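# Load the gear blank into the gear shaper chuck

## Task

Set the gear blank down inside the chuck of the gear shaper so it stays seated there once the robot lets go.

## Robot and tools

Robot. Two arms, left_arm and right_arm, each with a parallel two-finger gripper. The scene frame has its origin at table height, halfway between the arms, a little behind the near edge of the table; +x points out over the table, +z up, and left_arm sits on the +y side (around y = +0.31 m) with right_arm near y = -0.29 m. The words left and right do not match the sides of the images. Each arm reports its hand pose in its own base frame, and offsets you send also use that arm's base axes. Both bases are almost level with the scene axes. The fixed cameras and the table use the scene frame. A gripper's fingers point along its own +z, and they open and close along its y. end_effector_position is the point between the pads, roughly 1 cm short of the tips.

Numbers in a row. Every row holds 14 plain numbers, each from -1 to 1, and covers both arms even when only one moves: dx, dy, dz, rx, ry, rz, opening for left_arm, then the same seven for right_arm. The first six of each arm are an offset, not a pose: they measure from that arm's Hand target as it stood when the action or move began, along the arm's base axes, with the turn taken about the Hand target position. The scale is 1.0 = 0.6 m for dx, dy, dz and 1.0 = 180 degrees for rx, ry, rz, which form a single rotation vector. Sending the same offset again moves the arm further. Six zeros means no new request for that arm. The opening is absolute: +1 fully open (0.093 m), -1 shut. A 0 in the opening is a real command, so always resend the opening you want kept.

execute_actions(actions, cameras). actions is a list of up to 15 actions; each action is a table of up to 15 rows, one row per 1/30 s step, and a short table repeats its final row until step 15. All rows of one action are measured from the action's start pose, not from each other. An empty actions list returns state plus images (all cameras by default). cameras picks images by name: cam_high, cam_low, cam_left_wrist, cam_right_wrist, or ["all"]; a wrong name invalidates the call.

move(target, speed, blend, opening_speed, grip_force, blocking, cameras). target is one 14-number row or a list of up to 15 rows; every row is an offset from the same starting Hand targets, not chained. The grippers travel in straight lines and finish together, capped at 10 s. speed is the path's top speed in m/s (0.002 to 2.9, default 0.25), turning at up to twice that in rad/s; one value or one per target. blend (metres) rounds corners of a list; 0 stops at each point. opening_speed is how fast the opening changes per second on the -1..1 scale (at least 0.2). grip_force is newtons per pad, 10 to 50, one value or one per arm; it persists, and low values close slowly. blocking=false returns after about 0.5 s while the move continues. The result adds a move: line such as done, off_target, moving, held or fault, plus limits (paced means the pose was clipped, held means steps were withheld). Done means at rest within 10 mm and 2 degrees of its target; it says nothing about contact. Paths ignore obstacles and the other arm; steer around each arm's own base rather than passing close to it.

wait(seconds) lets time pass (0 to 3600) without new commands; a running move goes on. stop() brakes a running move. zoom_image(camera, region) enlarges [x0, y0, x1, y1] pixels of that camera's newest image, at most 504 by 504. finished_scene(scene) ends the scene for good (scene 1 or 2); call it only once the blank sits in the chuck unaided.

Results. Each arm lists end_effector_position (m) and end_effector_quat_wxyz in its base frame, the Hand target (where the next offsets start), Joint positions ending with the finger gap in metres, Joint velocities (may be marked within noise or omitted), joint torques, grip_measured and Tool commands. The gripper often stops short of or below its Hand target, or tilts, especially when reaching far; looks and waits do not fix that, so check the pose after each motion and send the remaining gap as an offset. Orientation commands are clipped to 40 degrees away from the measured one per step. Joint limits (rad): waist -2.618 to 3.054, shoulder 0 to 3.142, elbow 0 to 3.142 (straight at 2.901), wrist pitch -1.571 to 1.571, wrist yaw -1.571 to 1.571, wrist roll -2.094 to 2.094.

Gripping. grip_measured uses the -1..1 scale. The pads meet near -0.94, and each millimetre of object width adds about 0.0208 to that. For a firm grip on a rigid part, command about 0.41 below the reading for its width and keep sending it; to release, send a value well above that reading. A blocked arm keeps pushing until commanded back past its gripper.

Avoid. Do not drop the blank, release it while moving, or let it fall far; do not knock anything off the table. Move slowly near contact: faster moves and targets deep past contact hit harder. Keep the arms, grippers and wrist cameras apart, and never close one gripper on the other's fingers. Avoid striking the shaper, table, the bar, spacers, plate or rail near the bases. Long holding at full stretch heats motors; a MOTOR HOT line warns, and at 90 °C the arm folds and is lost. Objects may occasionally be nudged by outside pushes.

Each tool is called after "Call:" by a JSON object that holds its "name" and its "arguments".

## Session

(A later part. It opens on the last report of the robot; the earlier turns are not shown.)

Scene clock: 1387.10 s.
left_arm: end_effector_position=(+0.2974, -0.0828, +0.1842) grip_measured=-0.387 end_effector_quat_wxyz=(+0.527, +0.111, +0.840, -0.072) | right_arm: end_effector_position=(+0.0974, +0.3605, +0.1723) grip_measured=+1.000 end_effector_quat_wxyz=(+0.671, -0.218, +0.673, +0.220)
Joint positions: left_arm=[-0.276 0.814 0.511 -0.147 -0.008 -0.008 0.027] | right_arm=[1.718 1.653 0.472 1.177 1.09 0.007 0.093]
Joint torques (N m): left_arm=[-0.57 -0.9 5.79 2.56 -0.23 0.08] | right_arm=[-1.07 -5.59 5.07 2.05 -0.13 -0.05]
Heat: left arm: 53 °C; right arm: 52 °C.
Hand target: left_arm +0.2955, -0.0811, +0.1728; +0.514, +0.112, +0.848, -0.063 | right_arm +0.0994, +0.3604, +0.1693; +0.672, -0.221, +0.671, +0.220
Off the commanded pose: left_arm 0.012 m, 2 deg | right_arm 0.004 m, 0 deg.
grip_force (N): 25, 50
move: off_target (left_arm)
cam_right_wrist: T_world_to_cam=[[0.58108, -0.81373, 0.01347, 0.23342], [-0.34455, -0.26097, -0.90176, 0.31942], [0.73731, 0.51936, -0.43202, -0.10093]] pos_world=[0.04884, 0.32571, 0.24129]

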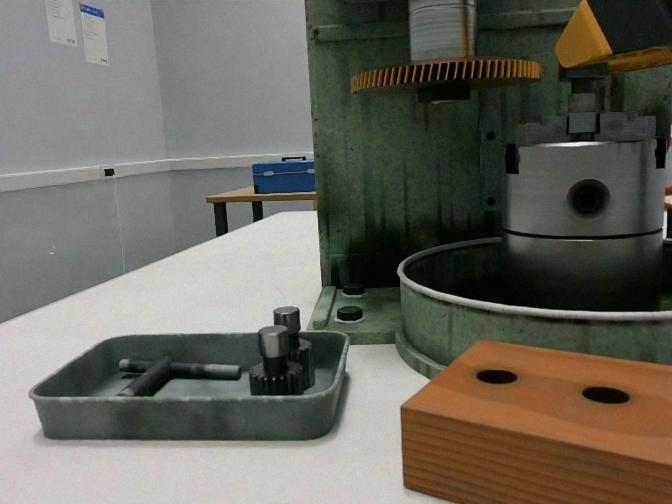

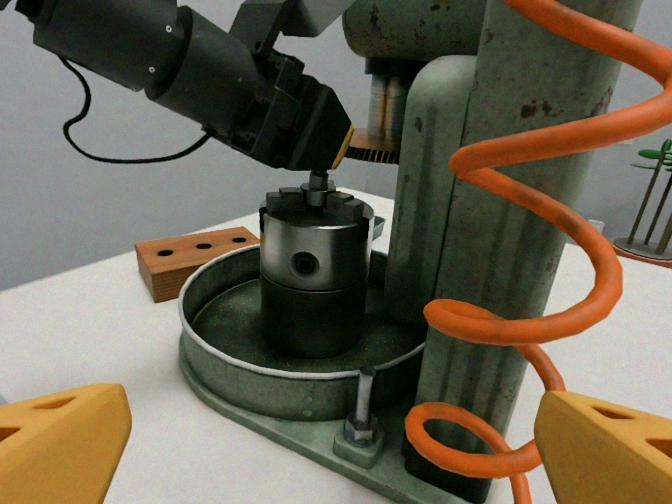

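Call:
{"name": "zoom_image", "arguments": {"camera": "cam_low", "region": [552, 102, 616, 134]}}

Call:
{"name": "zoom_image", "arguments": {"camera": "cam_low", "region": [496, 130, 536, 190]}}

Call:
{"name": "zoom_image", "arguments": {"camera": "cam_low", "region": [632, 130, 672, 190]}}

Scaled by 7.875 from the camera's image (finer frame: 960x720).

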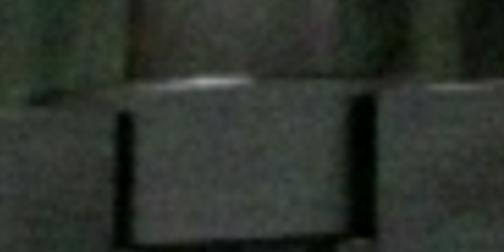

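Scaled by 8.400 from the camera's image (finer frame: 960x720).

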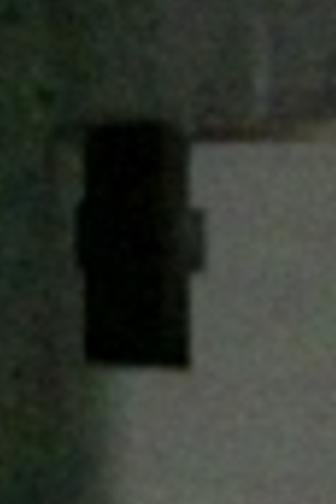

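Scaled by 8.400 from the camera's image (finer frame: 960x720).

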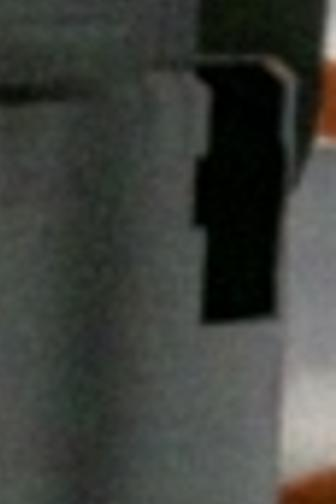

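Call:
{"name": "move", "arguments": {"target": [[0.0027, 0.0105, 0, 0, 0, 0, -0.8, 0, 0, 0, 0, 0, 0, 1.0], [0.0035, 0.0105, -0.01, 0, 0, 0, -0.8, 0, 0, 0, 0, 0, 0, 1.0], [0.003, 0.004, -0.01, 0, 0, 0, -0.8, 0, 0, 0, 0, 0, 0, 1.0]], "speed": 0.04, "cameras": ["cam_low", "cam_right_wrist"]}}

Call:
{"name": "zoom_image", "arguments": {"camera": "cam_right_wrist", "region": [296, 150, 340, 209]}}

Call:
{"name": "zoom_image", "arguments": {"camera": "cam_low", "region": [555, 50, 607, 130]}}

Scene clock: 1438.17 s.
left_arm: end_effector_position=(+0.2983, -0.0827, +0.1832) grip_measured=-0.387 end_effector_quat_wxyz=(+0.530, +0.114, +0.837, -0.078) | right_arm: end_effector_position=(+0.0974, +0.3605, +0.1723) grip_measured=+1.000 end_effector_quat_wxyz=(+0.671, -0.218, +0.673, +0.220)
Joint positions: left_arm=[-0.26 0.814 0.498 -0.124 0.019 -0.002 0.027] | right_arm=[1.718 1.653 0.472 1.177 1.09 0.007 0.093]
Joint torques (N m): left_arm=[-0.35 -0.18 5.08 2.63 -0.33 0.11] | right_arm=[-1.06 -5.57 5.09 2.05 -0.12 -0.05]
Heat: left arm: 53 °C; right arm: 52 °C.
Hand target: left_arm +0.2973, -0.0787, +0.1668; +0.514, +0.112, +0.848, -0.063 | right_arm +0.0994, +0.3604, +0.1693; +0.672, -0.221, +0.671, +0.220
Off the commanded pose: left_arm 0.017 m, 3 deg | right_arm 0.004 m, 0 deg.
grip_force (N): 25, 50
move: off_target (left_arm)
cam_right_wrist: T_world_to_cam=[[0.58108, -0.81373, 0.01347, 0.23342], [-0.34455, -0.26097, -0.90176, 0.31942], [0.73731, 0.51936, -0.43202, -0.10093]] pos_world=[0.04884, 0.32571, 0.24129]

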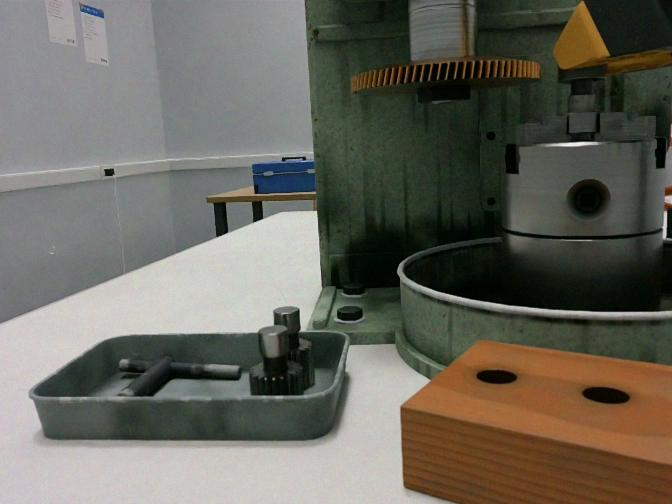

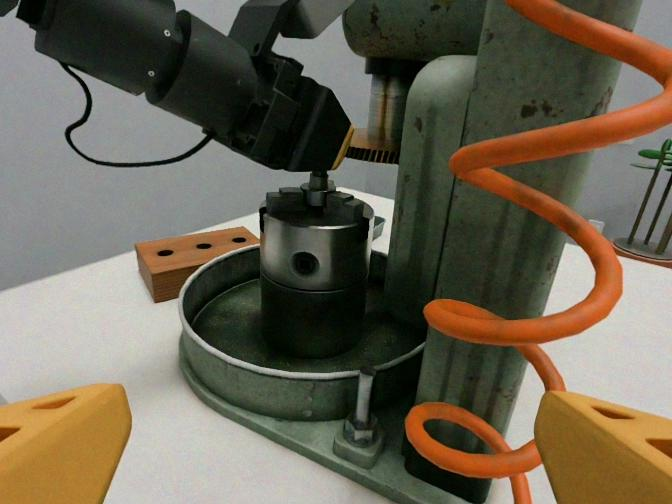

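Scaled by 8.542 from the camera's image (finer frame: 960x720).

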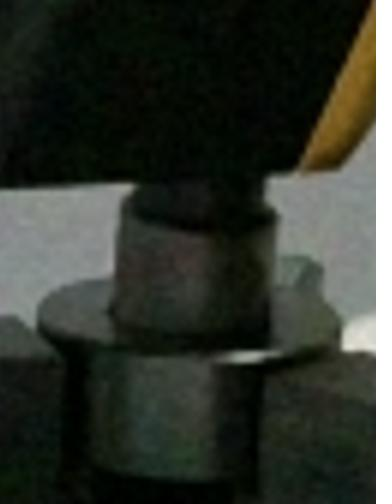

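Scaled by 6.300 from the camera's image (finer frame: 960x720).

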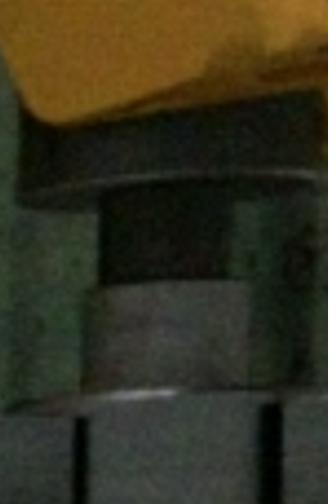

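Call:
{"name": "move", "arguments": {"target": [[0.001, 0.006, 0, 0, 0, 0.025, -0.8, 0, 0, 0, 0, 0, 0, 1.0], [0.0, 0.001, -0.004, 0, 0, 0.012, -0.8, 0, 0, 0, 0, 0, 0, 1.0]], "speed": 0.04, "cameras": ["cam_low", "cam_right_wrist"]}}

Call:
{"name": "zoom_image", "arguments": {"camera": "cam_right_wrist", "region": [296, 150, 340, 209]}}

Call:
{"name": "zoom_image", "arguments": {"camera": "cam_low", "region": [555, 50, 607, 130]}}

Scene clock: 1462.13 s.
left_arm: end_effector_position=(+0.2992, -0.0829, +0.1829) grip_measured=-0.387 end_effector_quat_wxyz=(+0.535, +0.095, +0.837, -0.063) | right_arm: end_effector_position=(+0.0974, +0.3605, +0.1723) grip_measured=+1.000 end_effector_quat_wxyz=(+0.671, -0.218, +0.673, +0.220)
Joint positions: left_arm=[-0.309 0.817 0.492 -0.109 -0.071 -0.037 0.027] | right_arm=[1.718 1.653 0.472 1.177 1.09 0.007 0.093]
Joint torques (N m): left_arm=[1.2 -0.27 4.97 2.57 -0.08 0.11] | right_arm=[-1.06 -5.57 5.09 2.05 -0.12 -0.04]
Heat: left arm: 53 °C; right arm: 52 °C.
Hand target: left_arm +0.2973, -0.0781, +0.1646; +0.515, +0.096, +0.850, -0.053 | right_arm +0.0994, +0.3604, +0.1693; +0.672, -0.221, +0.671, +0.220
Off the commanded pose: left_arm 0.019 m, 3 deg | right_arm 0.004 m, 0 deg.
grip_force (N): 25, 50
move: off_target (left_arm)
cam_right_wrist: T_world_to_cam=[[0.58108, -0.81373, 0.01347, 0.23342], [-0.34455, -0.26097, -0.90176, 0.31942], [0.73731, 0.51936, -0.43202, -0.10093]] pos_world=[0.04884, 0.32571, 0.24129]

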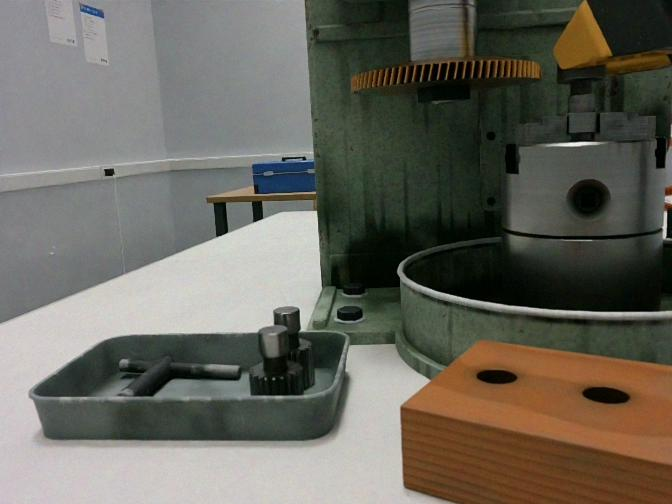

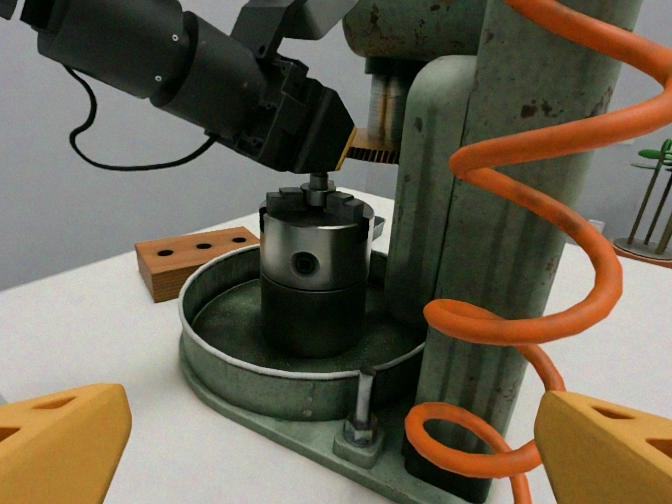

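Scaled by 8.542 from the camera's image (finer frame: 960x720).

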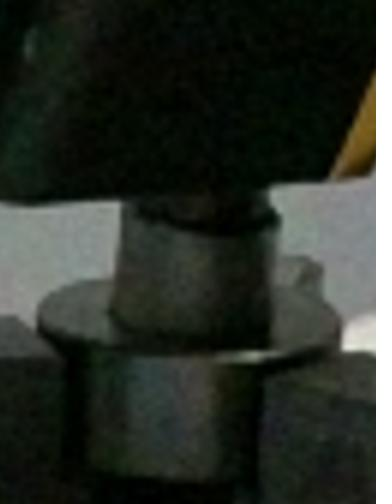

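Scaled by 6.300 from the camera's image (finer frame: 960x720).

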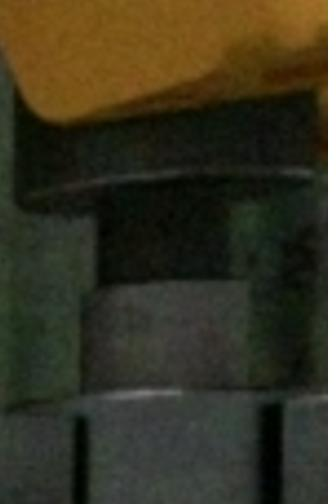

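Call:
{"name": "move", "arguments": {"target": [[-0.0033, 0, -0.0133, 0.00417, 0.01613, 0, -0.8, 0, 0, 0, 0, 0, 0, 1.0], [-0.005, -0.007, -0.0133, 0.00417, 0.01613, -0.012, -0.8, 0, 0, 0, 0, 0, 0, 1.0], [-0.0033, 0.007, -0.0133, 0.00417, 0.01613, 0.012, -0.8, 0, 0, 0, 0, 0, 0, 1.0], [-0.0033, 0, -0.0133, 0.00417, 0.01613, 0, -0.8, 0, 0, 0, 0, 0, 0, 1.0]], "speed": 0.06}}

Scene clock: 1497.47 s.
left_arm: end_effector_position=(+0.2998, -0.0829, +0.1803) grip_measured=-0.387 end_effector_quat_wxyz=(+0.531, +0.094, +0.839, -0.064) | right_arm: end_effector_position=(+0.0974, +0.3605, +0.1723) grip_measured=+1.000 end_effector_quat_wxyz=(+0.671, -0.218, +0.673, +0.220)
Joint positions: left_arm=[-0.307 0.826 0.492 -0.109 -0.069 -0.04 0.027] | right_arm=[1.718 1.653 0.472 1.177 1.09 0.007 0.093]
Joint torques (N m): left_arm=[0.81 0.77 6.57 1.98 -0.11 0.11] | right_arm=[-1.07 -5.57 5.09 2.05 -0.13 -0.05]
Heat: left arm: 54 °C; right arm: 52 °C.
Hand target: left_arm +0.2953, -0.0782, +0.1565; +0.493, +0.098, +0.863, -0.050 | right_arm +0.0994, +0.3604, +0.1693; +0.672, -0.221, +0.671, +0.220
Off the commanded pose: left_arm 0.025 m, 5 deg | right_arm 0.004 m, 0 deg.
grip_force (N): 25, 50
move: off_target (left_arm)

Call:
{"name": "move", "arguments": {"target": [[-0.005, -0.007, -0.0083, 0, 0, -0.012, -0.8, 0, 0, 0, 0, 0, 0, 1.0], [0.0, 0.007, -0.0083, 0, 0, 0.012, -0.8, 0, 0, 0, 0, 0, 0, 1.0], [-0.0033, 0, -0.0083, 0, 0, 0, -0.8, 0, 0, 0, 0, 0, 0, 1.0]], "speed": 0.06, "cameras": ["cam_low", "cam_right_wrist"]}}

Call:
{"name": "zoom_image", "arguments": {"camera": "cam_right_wrist", "region": [296, 150, 340, 209]}}

Call:
{"name": "zoom_image", "arguments": {"camera": "cam_low", "region": [555, 50, 607, 130]}}

Scene clock: 1504.30 s.
left_arm: end_effector_position=(+0.3000, -0.0829, +0.1807) grip_measured=-0.387 end_effector_quat_wxyz=(+0.532, +0.093, +0.839, -0.064) | right_arm: end_effector_position=(+0.0974, +0.3605, +0.1723) grip_measured=+1.000 end_effector_quat_wxyz=(+0.671, -0.218, +0.673, +0.220)
Joint positions: left_arm=[-0.307 0.826 0.492 -0.107 -0.07 -0.042 0.027] | right_arm=[1.718 1.653 0.472 1.177 1.09 0.007 0.093]
Joint torques (N m): left_arm=[0.51 0.25 4.83 2.13 -0.14 0.08] | right_arm=[-1.06 -5.57 5.11 2.05 -0.13 -0.05]
Heat: left arm: 53 °C; right arm: 52 °C.
Hand target: left_arm +0.2934, -0.0781, +0.1515; +0.492, +0.098, +0.863, -0.050 | right_arm +0.0994, +0.3604, +0.1693; +0.672, -0.221, +0.671, +0.220
Off the commanded pose: left_arm 0.030 m, 6 deg | right_arm 0.004 m, 0 deg.
grip_force (N): 25, 50
move: off_target (left_arm)
cam_right_wrist: T_world_to_cam=[[0.58108, -0.81373, 0.01347, 0.23342], [-0.34455, -0.26097, -0.90176, 0.31942], [0.73731, 0.51936, -0.43202, -0.10093]] pos_world=[0.04884, 0.32571, 0.24129]

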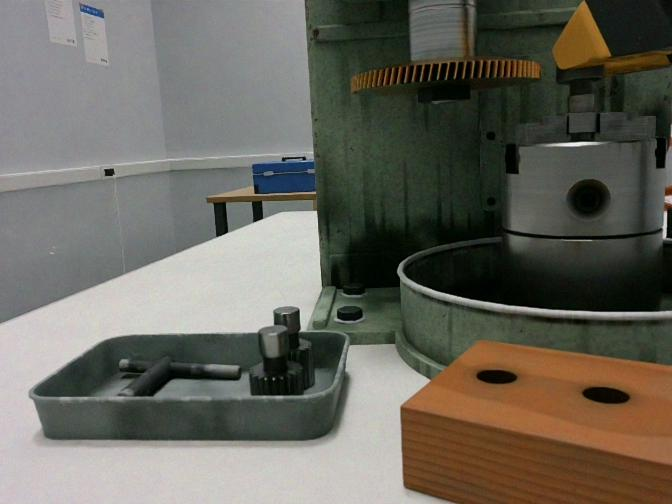

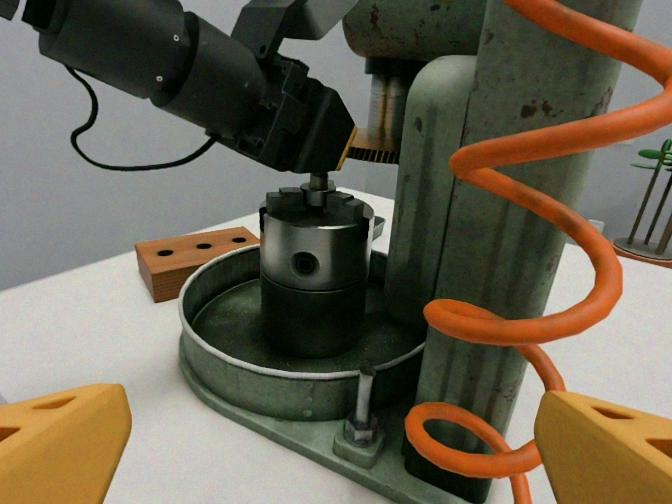

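Scaled by 8.542 from the camera's image (finer frame: 960x720).

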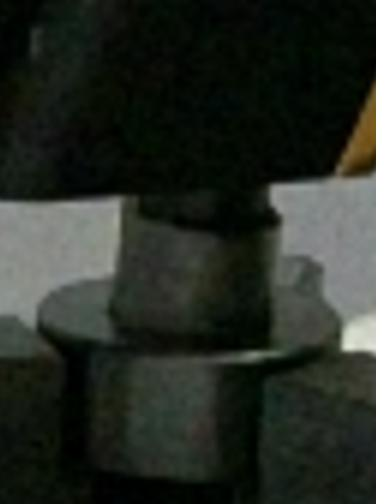

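Scaled by 6.300 from the camera's image (finer frame: 960x720).

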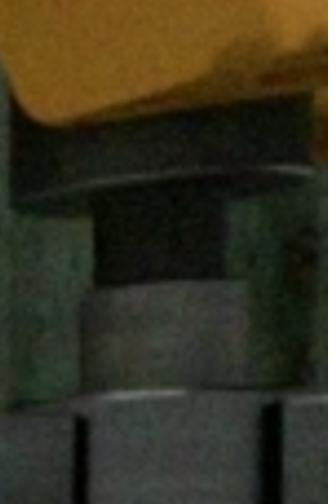

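Call:
{"name": "move", "arguments": {"target": [[0, 0, 0, 0, 0, 0.05, -0.8, 0, 0, 0, 0, 0, 0, 1.0], [0, 0, 0, 0, 0, -0.05, -0.8, 0, 0, 0, 0, 0, 0, 1.0], [0, 0, 0, 0, 0, 0.0, -0.8, 0, 0, 0, 0, 0, 0, 1.0]], "speed": 0.08, "cameras": ["cam_low", "cam_right_wrist"]}}

Call:
{"name": "zoom_image", "arguments": {"camera": "cam_right_wrist", "region": [296, 150, 340, 209]}}

Call:
{"name": "zoom_image", "arguments": {"camera": "cam_low", "region": [555, 50, 607, 130]}}

Scene clock: 1563.20 s.
left_arm: end_effector_position=(+0.3026, -0.0840, +0.1819) grip_measured=-0.387 end_effector_quat_wxyz=(+0.536, +0.103, +0.836, -0.065) | right_arm: end_effector_position=(+0.0974, +0.3605, +0.1723) grip_measured=+1.000 end_effector_quat_wxyz=(+0.671, -0.218, +0.673, +0.220)
Joint positions: left_arm=[-0.297 0.836 0.492 -0.087 -0.048 -0.021 0.027] | right_arm=[1.718 1.653 0.472 1.177 1.09 0.007 0.093]
Joint torques (N m): left_arm=[-0.53 -0.58 4.75 1.92 -0.37 -0.05] | right_arm=[-1.06 -5.59 5.11 2.05 -0.13 -0.05]
Heat: left arm: 51 °C; right arm: 52 °C.
Hand target: left_arm +0.2934, -0.0781, +0.1515; +0.493, +0.098, +0.863, -0.050 | right_arm +0.0994, +0.3604, +0.1693; +0.672, -0.221, +0.671, +0.220
Off the commanded pose: left_arm 0.032 m, 6 deg | right_arm 0.004 m, 0 deg.
grip_force (N): 25, 50
move: off_target (left_arm)
cam_right_wrist: T_world_to_cam=[[0.58108, -0.81373, 0.01347, 0.23342], [-0.34455, -0.26097, -0.90176, 0.31942], [0.73731, 0.51936, -0.43202, -0.10093]] pos_world=[0.04884, 0.32571, 0.24129]

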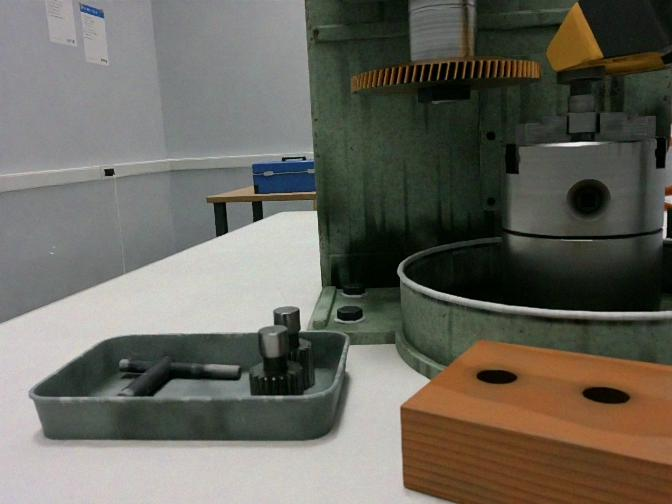

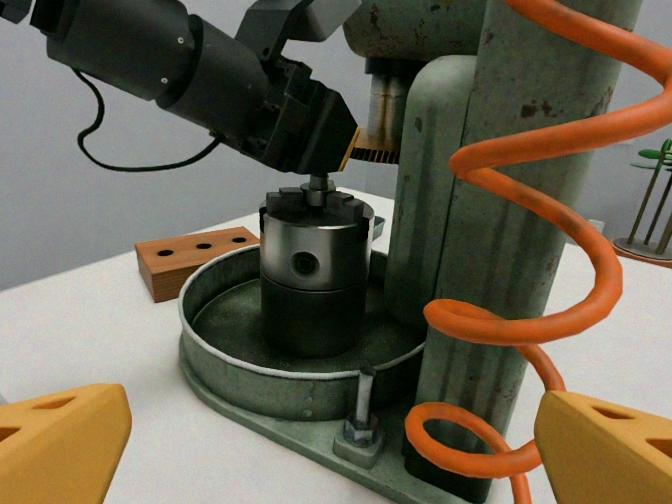

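Scaled by 8.542 from the camera's image (finer frame: 960x720).

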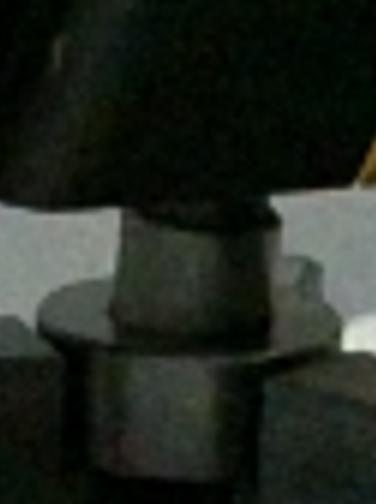

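Scaled by 6.300 from the camera's image (finer frame: 960x720).

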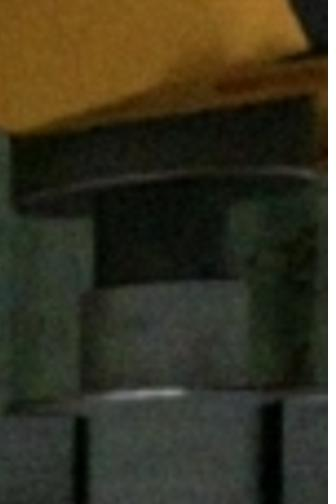

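Call:
{"name": "move", "arguments": {"target": [0.0177, -0.0132, 0.0608, -0.0084, -0.0339, -0.008, -0.8, 0, 0, 0, 0, 0, 0, 1.0], "speed": 0.1, "cameras": ["cam_low", "cam_right_wrist", "cam_left_wrist"]}}

Call:
{"name": "zoom_image", "arguments": {"camera": "cam_low", "region": [555, 50, 607, 130]}}

Scene clock: 1586.20 s.
left_arm: end_effector_position=(+0.3025, -0.0853, +0.1824) grip_measured=-0.387 end_effector_quat_wxyz=(+0.536, +0.104, +0.835, -0.066) | right_arm: end_effector_position=(+0.0974, +0.3605, +0.1723) grip_measured=+1.000 end_effector_quat_wxyz=(+0.671, -0.218, +0.673, +0.220)
Joint positions: left_arm=[-0.301 0.836 0.492 -0.085 -0.049 -0.021 0.027] | right_arm=[1.718 1.653 0.472 1.177 1.09 0.007 0.093]
Joint torques (N m): left_arm=[-0.72 -1.31 8.84 2.57 -0.21 0.04] | right_arm=[-1.07 -5.57 5.05 2.06 -0.13 -0.05]
Heat: left arm: 50 °C; right arm: 52 °C.
Hand target: left_arm +0.3040, -0.0861, +0.1880; +0.538, +0.105, +0.834, -0.062 | right_arm +0.0994, +0.3604, +0.1693; +0.672, -0.221, +0.671, +0.220
Off the commanded pose: left_arm 0.006 m, 1 deg | right_arm 0.004 m, 0 deg.
grip_force (N): 25, 50
move: done
cam_left_wrist: T_world_to_cam=[[-0.23903, -0.97093, 0.01237, -0.01204], [-0.7445, 0.17508, -0.64426, 0.39475], [0.62337, -0.1632, -0.76471, 0.02417]] pos_world=[0.27594, -0.07686, 0.27296]
cam_right_wrist: T_world_to_cam=[[0.58108, -0.81373, 0.01347, 0.23342], [-0.34455, -0.26097, -0.90176, 0.31942], [0.73731, 0.51936, -0.43202, -0.10093]] pos_world=[0.04884, 0.32571, 0.24129]
Images, in order (width x height): cam_low 672x504, cam_left_wrist 672x504, cam_right_wrist 672x504.

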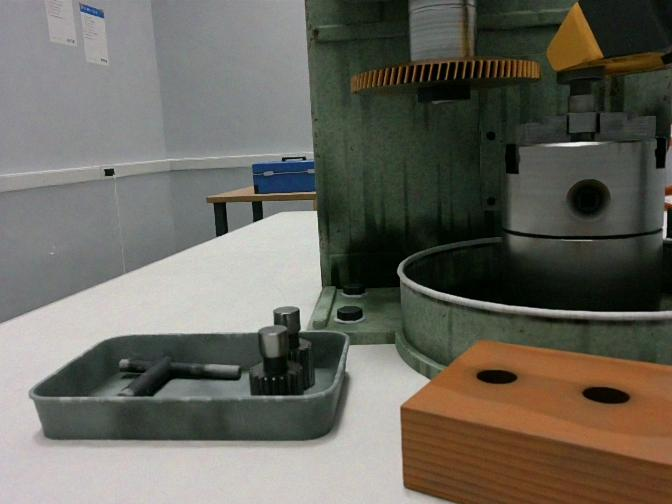

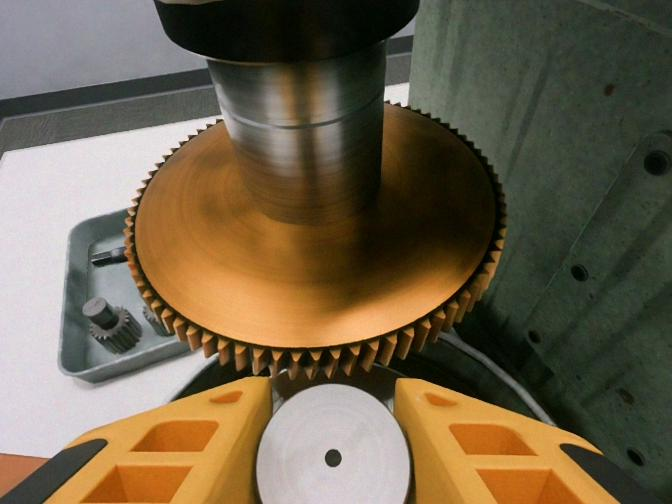

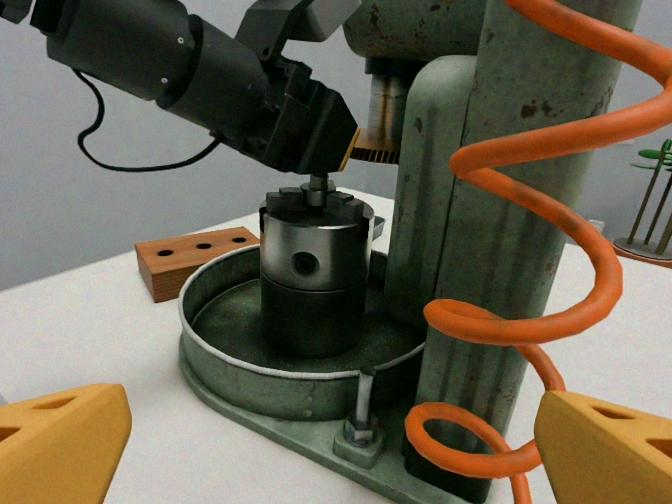

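Scaled by 6.300 from the camera's image (finer frame: 960x720).

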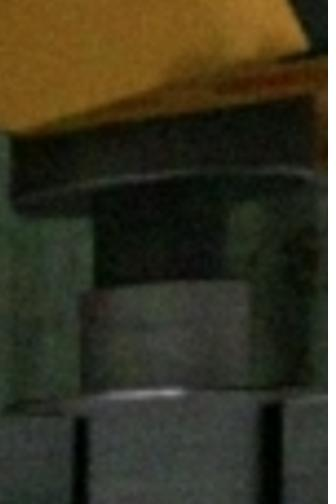

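Call:
{"name": "move", "arguments": {"target": [0, 0, 0, 0, 0, 0, -0.32, 0, 0, 0, 0, 0, 0, 1.0], "speed": 0.05, "opening_speed": 0.3, "cameras": ["cam_low", "cam_right_wrist", "cam_left_wrist"]}}

Call:
{"name": "zoom_image", "arguments": {"camera": "cam_low", "region": [555, 50, 607, 130]}}

Call:
{"name": "zoom_image", "arguments": {"camera": "cam_right_wrist", "region": [296, 150, 340, 209]}}

Scene clock: 1594.00 s.
left_arm: end_effector_position=(+0.3025, -0.0854, +0.1825) grip_measured=-0.322 end_effector_quat_wxyz=(+0.537, +0.104, +0.835, -0.066) | right_arm: end_effector_position=(+0.0974, +0.3605, +0.1723) grip_measured=+1.000 end_effector_quat_wxyz=(+0.671, -0.218, +0.673, +0.220)
Joint positions: left_arm=[-0.301 0.836 0.492 -0.084 -0.049 -0.021 0.03] | right_arm=[1.718 1.653 0.472 1.177 1.09 0.007 0.093]
Joint torques (N m): left_arm=[-0.73 -1.4 8.77 2.58 -0.23 0.05] | right_arm=[-1.07 -5.57 5.11 2.05 -0.13 -0.05]
Heat: left arm: 51 °C; right arm: 52 °C.
Hand target: left_arm +0.3040, -0.0861, +0.1880; +0.538, +0.105, +0.834, -0.062 | right_arm +0.0994, +0.3604, +0.1693; +0.672, -0.221, +0.671, +0.220
Off the commanded pose: left_arm 0.006 m, 1 deg | right_arm 0.004 m, 0 deg.
grip_force (N): 25, 50
move: done
cam_left_wrist: T_world_to_cam=[[-0.2391, -0.97092, 0.01234, -0.01202], [-0.74425, 0.17509, -0.64454, 0.39482], [0.62364, -0.16329, -0.76447, 0.0241]] pos_world=[0.27594, -0.07686, 0.27305]
cam_right_wrist: T_world_to_cam=[[0.58108, -0.81373, 0.01347, 0.23342], [-0.34455, -0.26097, -0.90176, 0.31942], [0.73731, 0.51936, -0.43202, -0.10093]] pos_world=[0.04884, 0.32571, 0.24129]
Images, in order (width x height): cam_low 672x504, cam_left_wrist 672x504, cam_right_wrist 672x504.

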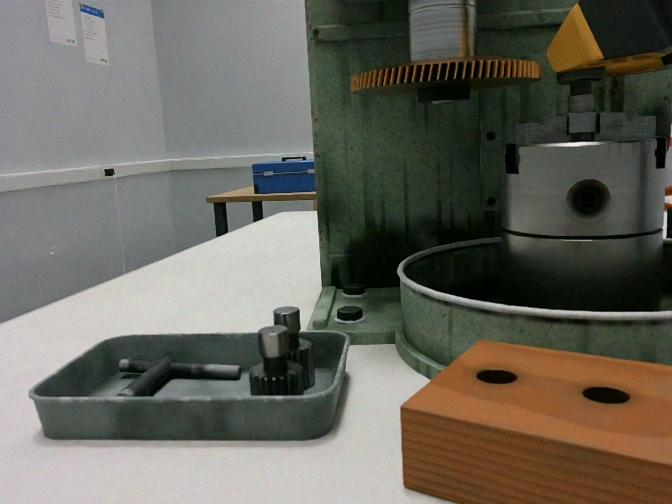

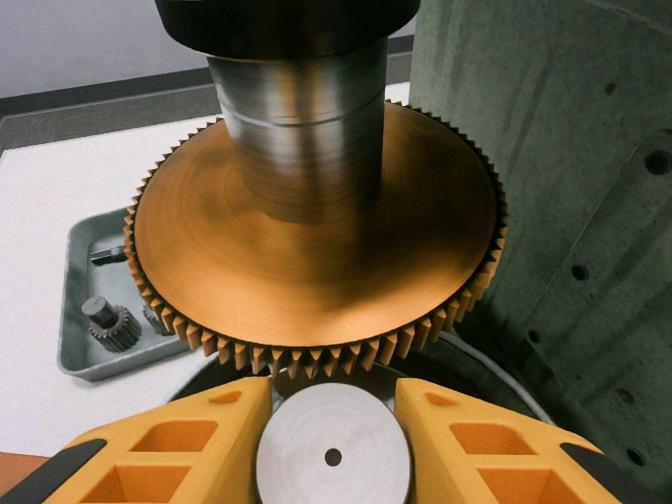

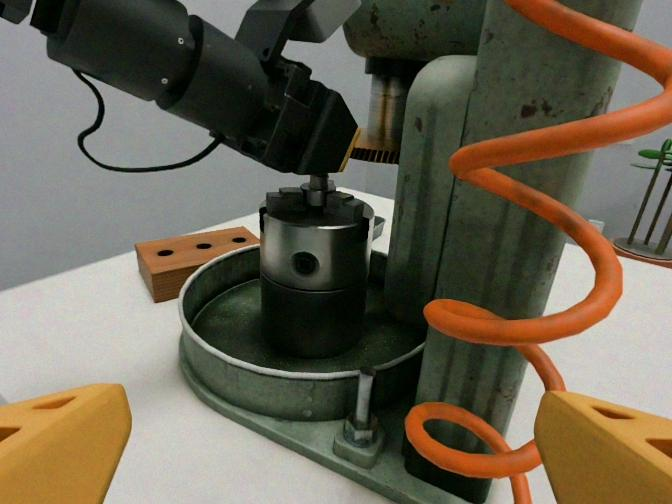

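Scaled by 6.300 from the camera's image (finer frame: 960x720).

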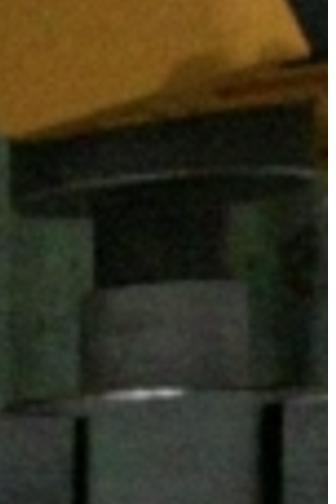

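Scaled by 8.542 from the camera's image (finer frame: 960x720).

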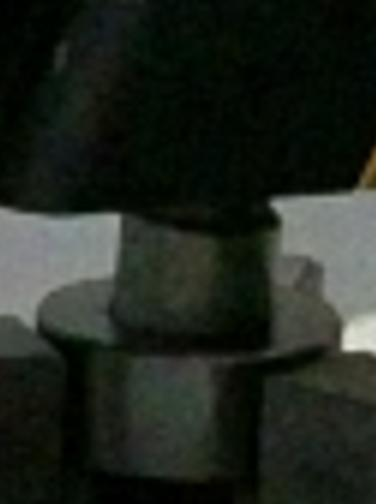

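Call:
{"name": "move", "arguments": {"target": [0, 0, 0, 0, 0, 0, -0.25, 0, 0, 0, 0, 0, 0, 1.0], "speed": 0.05, "opening_speed": 0.3, "cameras": ["cam_low", "cam_right_wrist", "cam_left_wrist"]}}

Call:
{"name": "zoom_image", "arguments": {"camera": "cam_low", "region": [555, 50, 607, 130]}}

Call:
{"name": "zoom_image", "arguments": {"camera": "cam_right_wrist", "region": [296, 150, 340, 209]}}

Scene clock: 1603.40 s.
left_arm: end_effector_position=(+0.3023, -0.0845, +0.1816) grip_measured=-0.252 end_effector_quat_wxyz=(+0.535, +0.103, +0.836, -0.064) | right_arm: end_effector_position=(+0.0974, +0.3605, +0.1723) grip_measured=+1.000 end_effector_quat_wxyz=(+0.671, -0.218, +0.673, +0.220)
Joint positions: left_arm=[-0.301 0.836 0.492 -0.088 -0.053 -0.021 0.033] | right_arm=[1.718 1.653 0.472 1.177 1.09 0.007 0.093]
Joint torques (N m): left_arm=[-0.79 -1.29 8.79 2.63 -0.17 0.06] | right_arm=[-1.06 -5.6 5.09 2.06 -0.13 -0.05]
Heat: left arm: 51 °C; right arm: 52 °C.
Hand target: left_arm +0.3040, -0.0861, +0.1880; +0.538, +0.105, +0.834, -0.062 | right_arm +0.0994, +0.3604, +0.1693; +0.672, -0.221, +0.671, +0.220
Off the commanded pose: left_arm 0.007 m, 1 deg | right_arm 0.004 m, 0 deg.
grip_force (N): 25, 50
move: done
cam_left_wrist: T_world_to_cam=[[-0.23494, -0.97196, 0.0102, -0.01216], [-0.74699, 0.17383, -0.64171, 0.39426], [0.62194, -0.15838, -0.76688, 0.02509]] pos_world=[0.27604, -0.07637, 0.27236]
cam_right_wrist: T_world_to_cam=[[0.58108, -0.81373, 0.01347, 0.23342], [-0.34455, -0.26097, -0.90176, 0.31942], [0.73731, 0.51936, -0.43202, -0.10093]] pos_world=[0.04884, 0.32571, 0.24129]
Images, in order (width x height): cam_low 672x504, cam_left_wrist 672x504, cam_right_wrist 672x504.

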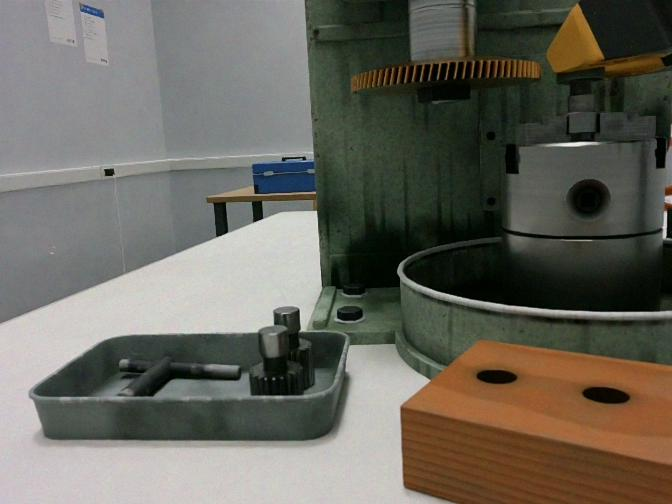

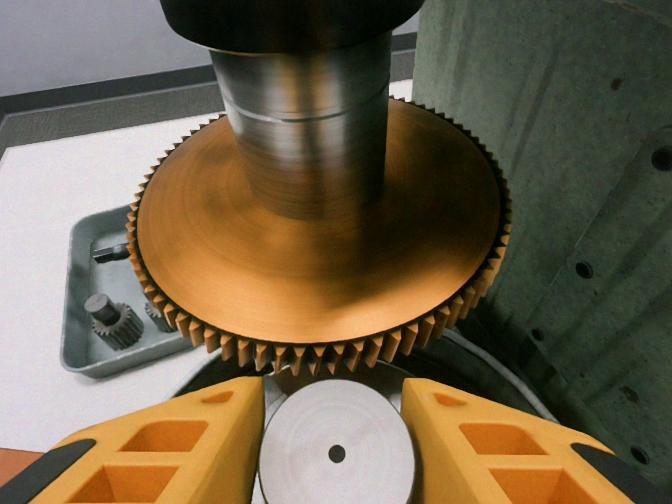

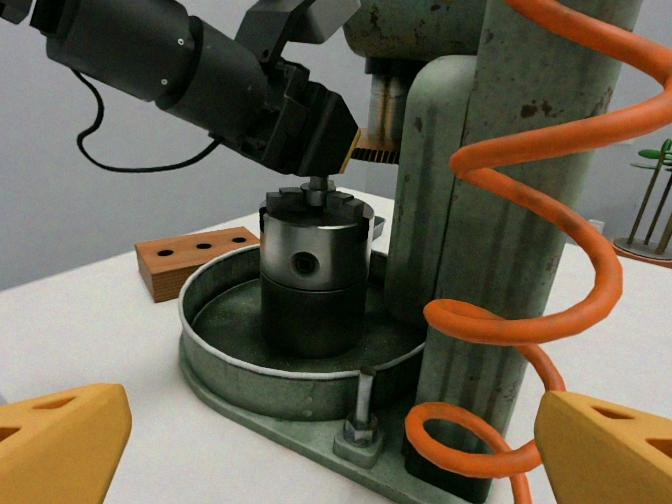

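Scaled by 6.300 from the camera's image (finer frame: 960x720).

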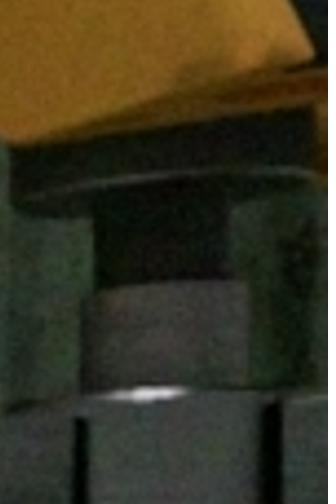

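Scaled by 8.542 from the camera's image (finer frame: 960x720).

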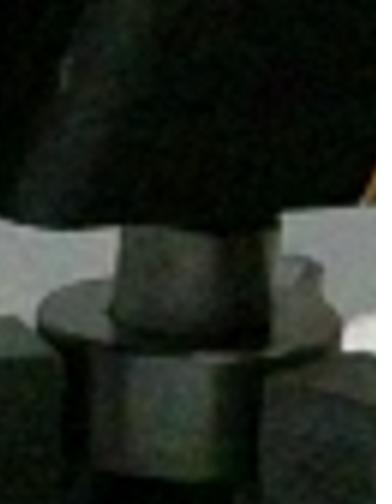

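Call:
{"name": "move", "arguments": {"target": [0.0028, 0.0105, 0, 0, 0, 0, -0.25, 0, 0, 0, 0, 0, 0, 1.0], "speed": 0.04, "cameras": ["cam_low", "cam_right_wrist", "cam_left_wrist"]}}

Call:
{"name": "zoom_image", "arguments": {"camera": "cam_low", "region": [555, 50, 607, 130]}}

Call:
{"name": "zoom_image", "arguments": {"camera": "cam_right_wrist", "region": [296, 150, 340, 209]}}

Scene clock: 1650.17 s.
left_arm: end_effector_position=(+0.3030, -0.0822, +0.1816) grip_measured=-0.252 end_effector_quat_wxyz=(+0.535, +0.103, +0.836, -0.068) | right_arm: end_effector_position=(+0.0974, +0.3605, +0.1723) grip_measured=+1.000 end_effector_quat_wxyz=(+0.671, -0.218, +0.673, +0.220)
Joint positions: left_arm=[-0.28 0.836 0.492 -0.088 -0.028 -0.016 0.033] | right_arm=[1.718 1.653 0.472 1.177 1.09 0.007 0.093]
Joint torques (N m): left_arm=[1.07 -1.52 8.66 2.61 -0.06 0.14] | right_arm=[-1.06 -5.57 5.11 2.05 -0.13 -0.06]
Heat: left arm: 52 °C; right arm: 52 °C.
Hand target: left_arm +0.3057, -0.0798, +0.1880; +0.538, +0.105, +0.834, -0.062 | right_arm +0.0994, +0.3604, +0.1693; +0.672, -0.221, +0.671, +0.220
Off the commanded pose: left_arm 0.007 m, 1 deg | right_arm 0.004 m, 0 deg.
grip_force (N): 25, 50
move: done
cam_left_wrist: T_world_to_cam=[[-0.23895, -0.9709, 0.01586, -0.00956], [-0.74743, 0.17347, -0.64129, 0.39436], [0.61988, -0.16509, -0.76714, 0.02504]] pos_world=[0.27695, -0.07356, 0.27226]
cam_right_wrist: T_world_to_cam=[[0.58108, -0.81373, 0.01347, 0.23342], [-0.34455, -0.26097, -0.90176, 0.31942], [0.73731, 0.51936, -0.43202, -0.10093]] pos_world=[0.04884, 0.32571, 0.24129]
Images, in order (width x height): cam_low 672x504, cam_left_wrist 672x504, cam_right_wrist 672x504.

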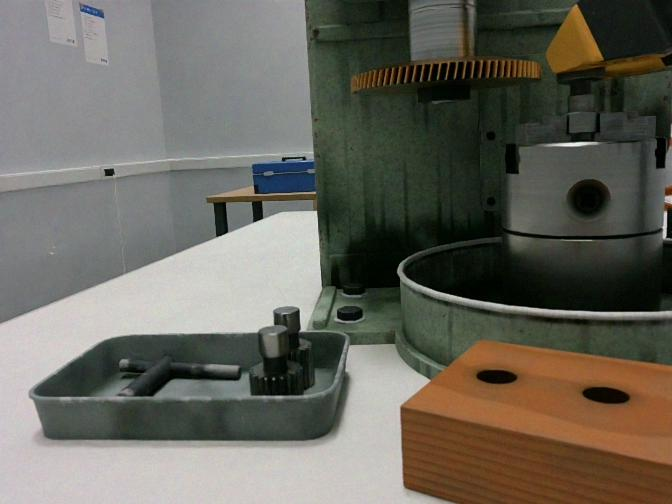

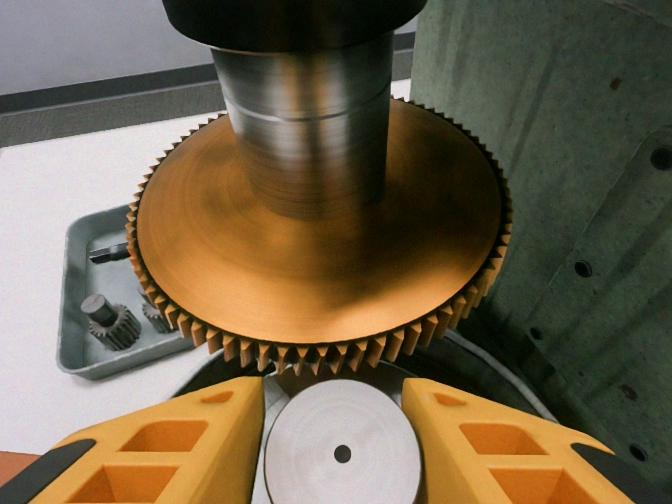

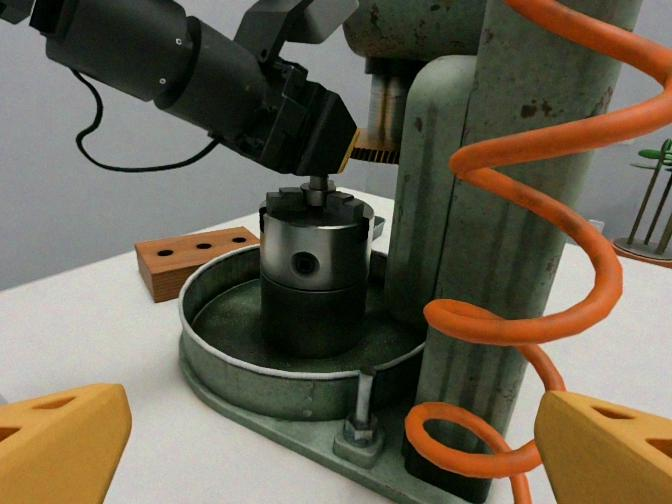

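Scaled by 6.300 from the camera's image (finer frame: 960x720).

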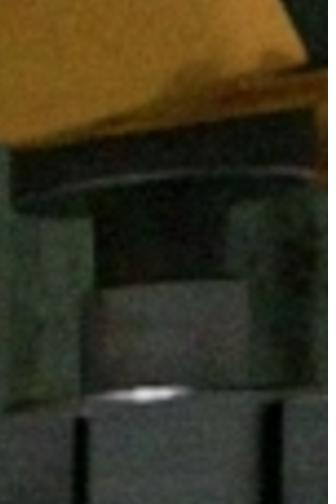

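Scaled by 8.542 from the camera's image (finer frame: 960x720).

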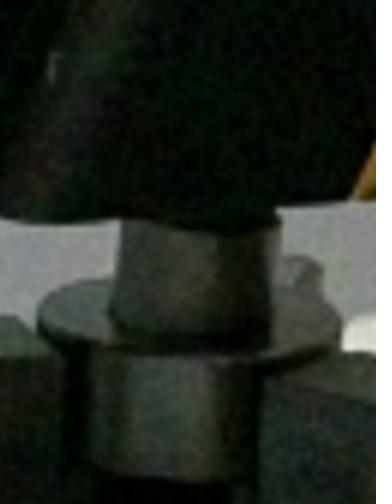

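Call:
{"name": "execute_actions", "arguments": {"actions": [], "cameras": ["cam_low", "cam_right_wrist", "cam_left_wrist"]}}

Call:
{"name": "zoom_image", "arguments": {"camera": "cam_right_wrist", "region": [280, 140, 360, 220]}}

Call:
{"name": "zoom_image", "arguments": {"camera": "cam_low", "region": [545, 40, 625, 120]}}

Scene clock: 1682.17 s.
left_arm: end_effector_position=(+0.3030, -0.0822, +0.1816) grip_measured=-0.252 end_effector_quat_wxyz=(+0.535, +0.104, +0.836, -0.068) | right_arm: end_effector_position=(+0.0974, +0.3605, +0.1723) grip_measured=+1.000 end_effector_quat_wxyz=(+0.671, -0.218, +0.673, +0.220)
Joint positions: left_arm=[-0.28 0.836 0.492 -0.088 -0.028 -0.016 0.033] | right_arm=[1.718 1.653 0.472 1.177 1.09 0.007 0.093]
Joint velocities: within noise
Joint torques (N m): left_arm=[1.07 -1.47 8.69 2.57 -0.05 0.16] | right_arm=[-1.05 -5.57 5.09 2.05 -0.13 -0.06]
Heat: left arm: 52 °C; right arm: 52 °C.
Hand target: left_arm +0.3057, -0.0798, +0.1880; +0.538, +0.105, +0.834, -0.062 | right_arm +0.0994, +0.3604, +0.1693; +0.672, -0.221, +0.671, +0.220
Tool commands: left_gripper/opening=-0.25 right_gripper/opening=+1.0
Off the commanded pose: left_arm 0.007 m, 1 deg | right_arm 0.004 m, 0 deg.
grip_force (N): 25, 50
camera_calibration:
cam_left_wrist: T_world_to_cam=[[-0.23911, -0.97087, 0.01557, -0.00946], [-0.74732, 0.17377, -0.64134, 0.39429], [0.61995, -0.16499, -0.7671, 0.02508]] pos_world=[0.27685, -0.07356, 0.27226]
cam_right_wrist: T_world_to_cam=[[0.58108, -0.81373, 0.01347, 0.23342], [-0.34455, -0.26097, -0.90176, 0.31942], [0.73731, 0.51936, -0.43202, -0.10093]] pos_world=[0.04884, 0.32571, 0.24129]
Images, in order (width x height): cam_low 672x504, cam_left_wrist 672x504, cam_right_wrist 672x504.

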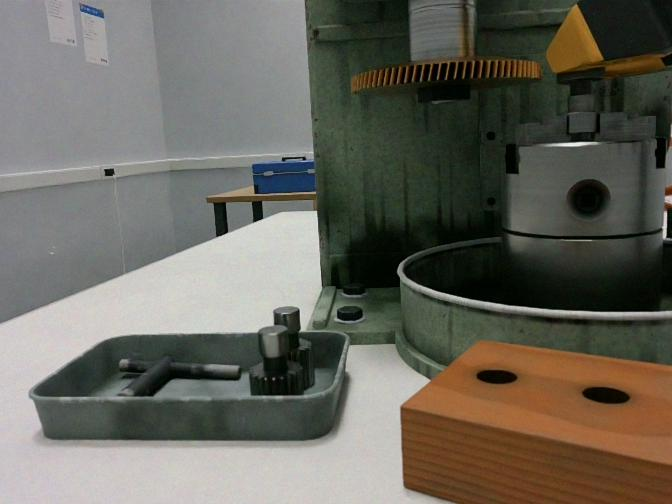

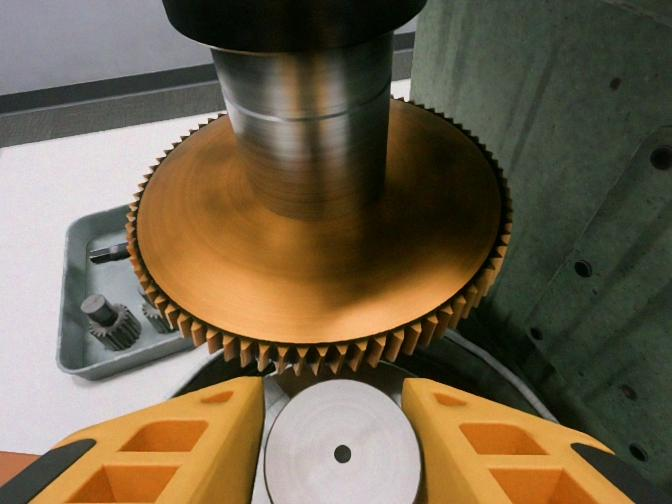

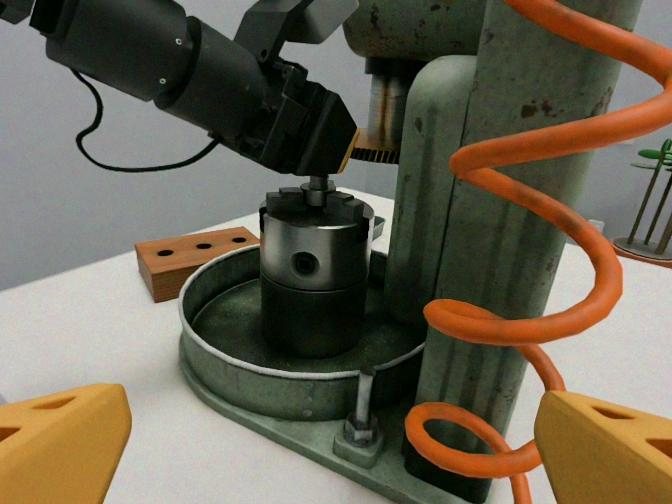

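Scaled by 6.300 from the camera's image (finer frame: 960x720).

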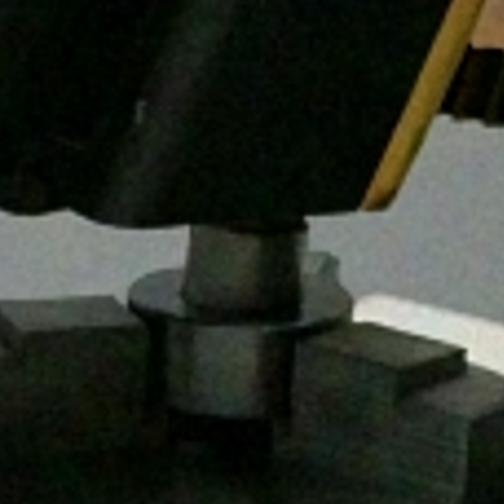

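Scaled by 6.300 from the camera's image (finer frame: 960x720).

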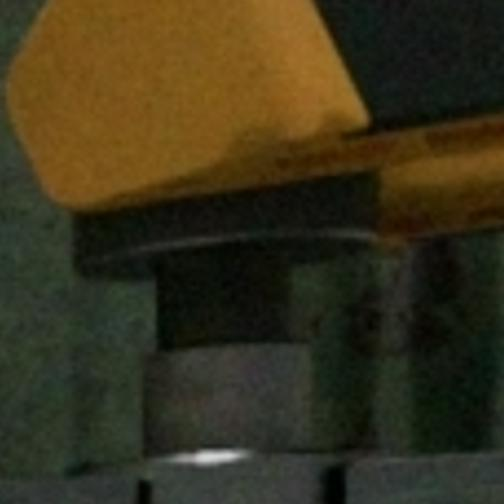

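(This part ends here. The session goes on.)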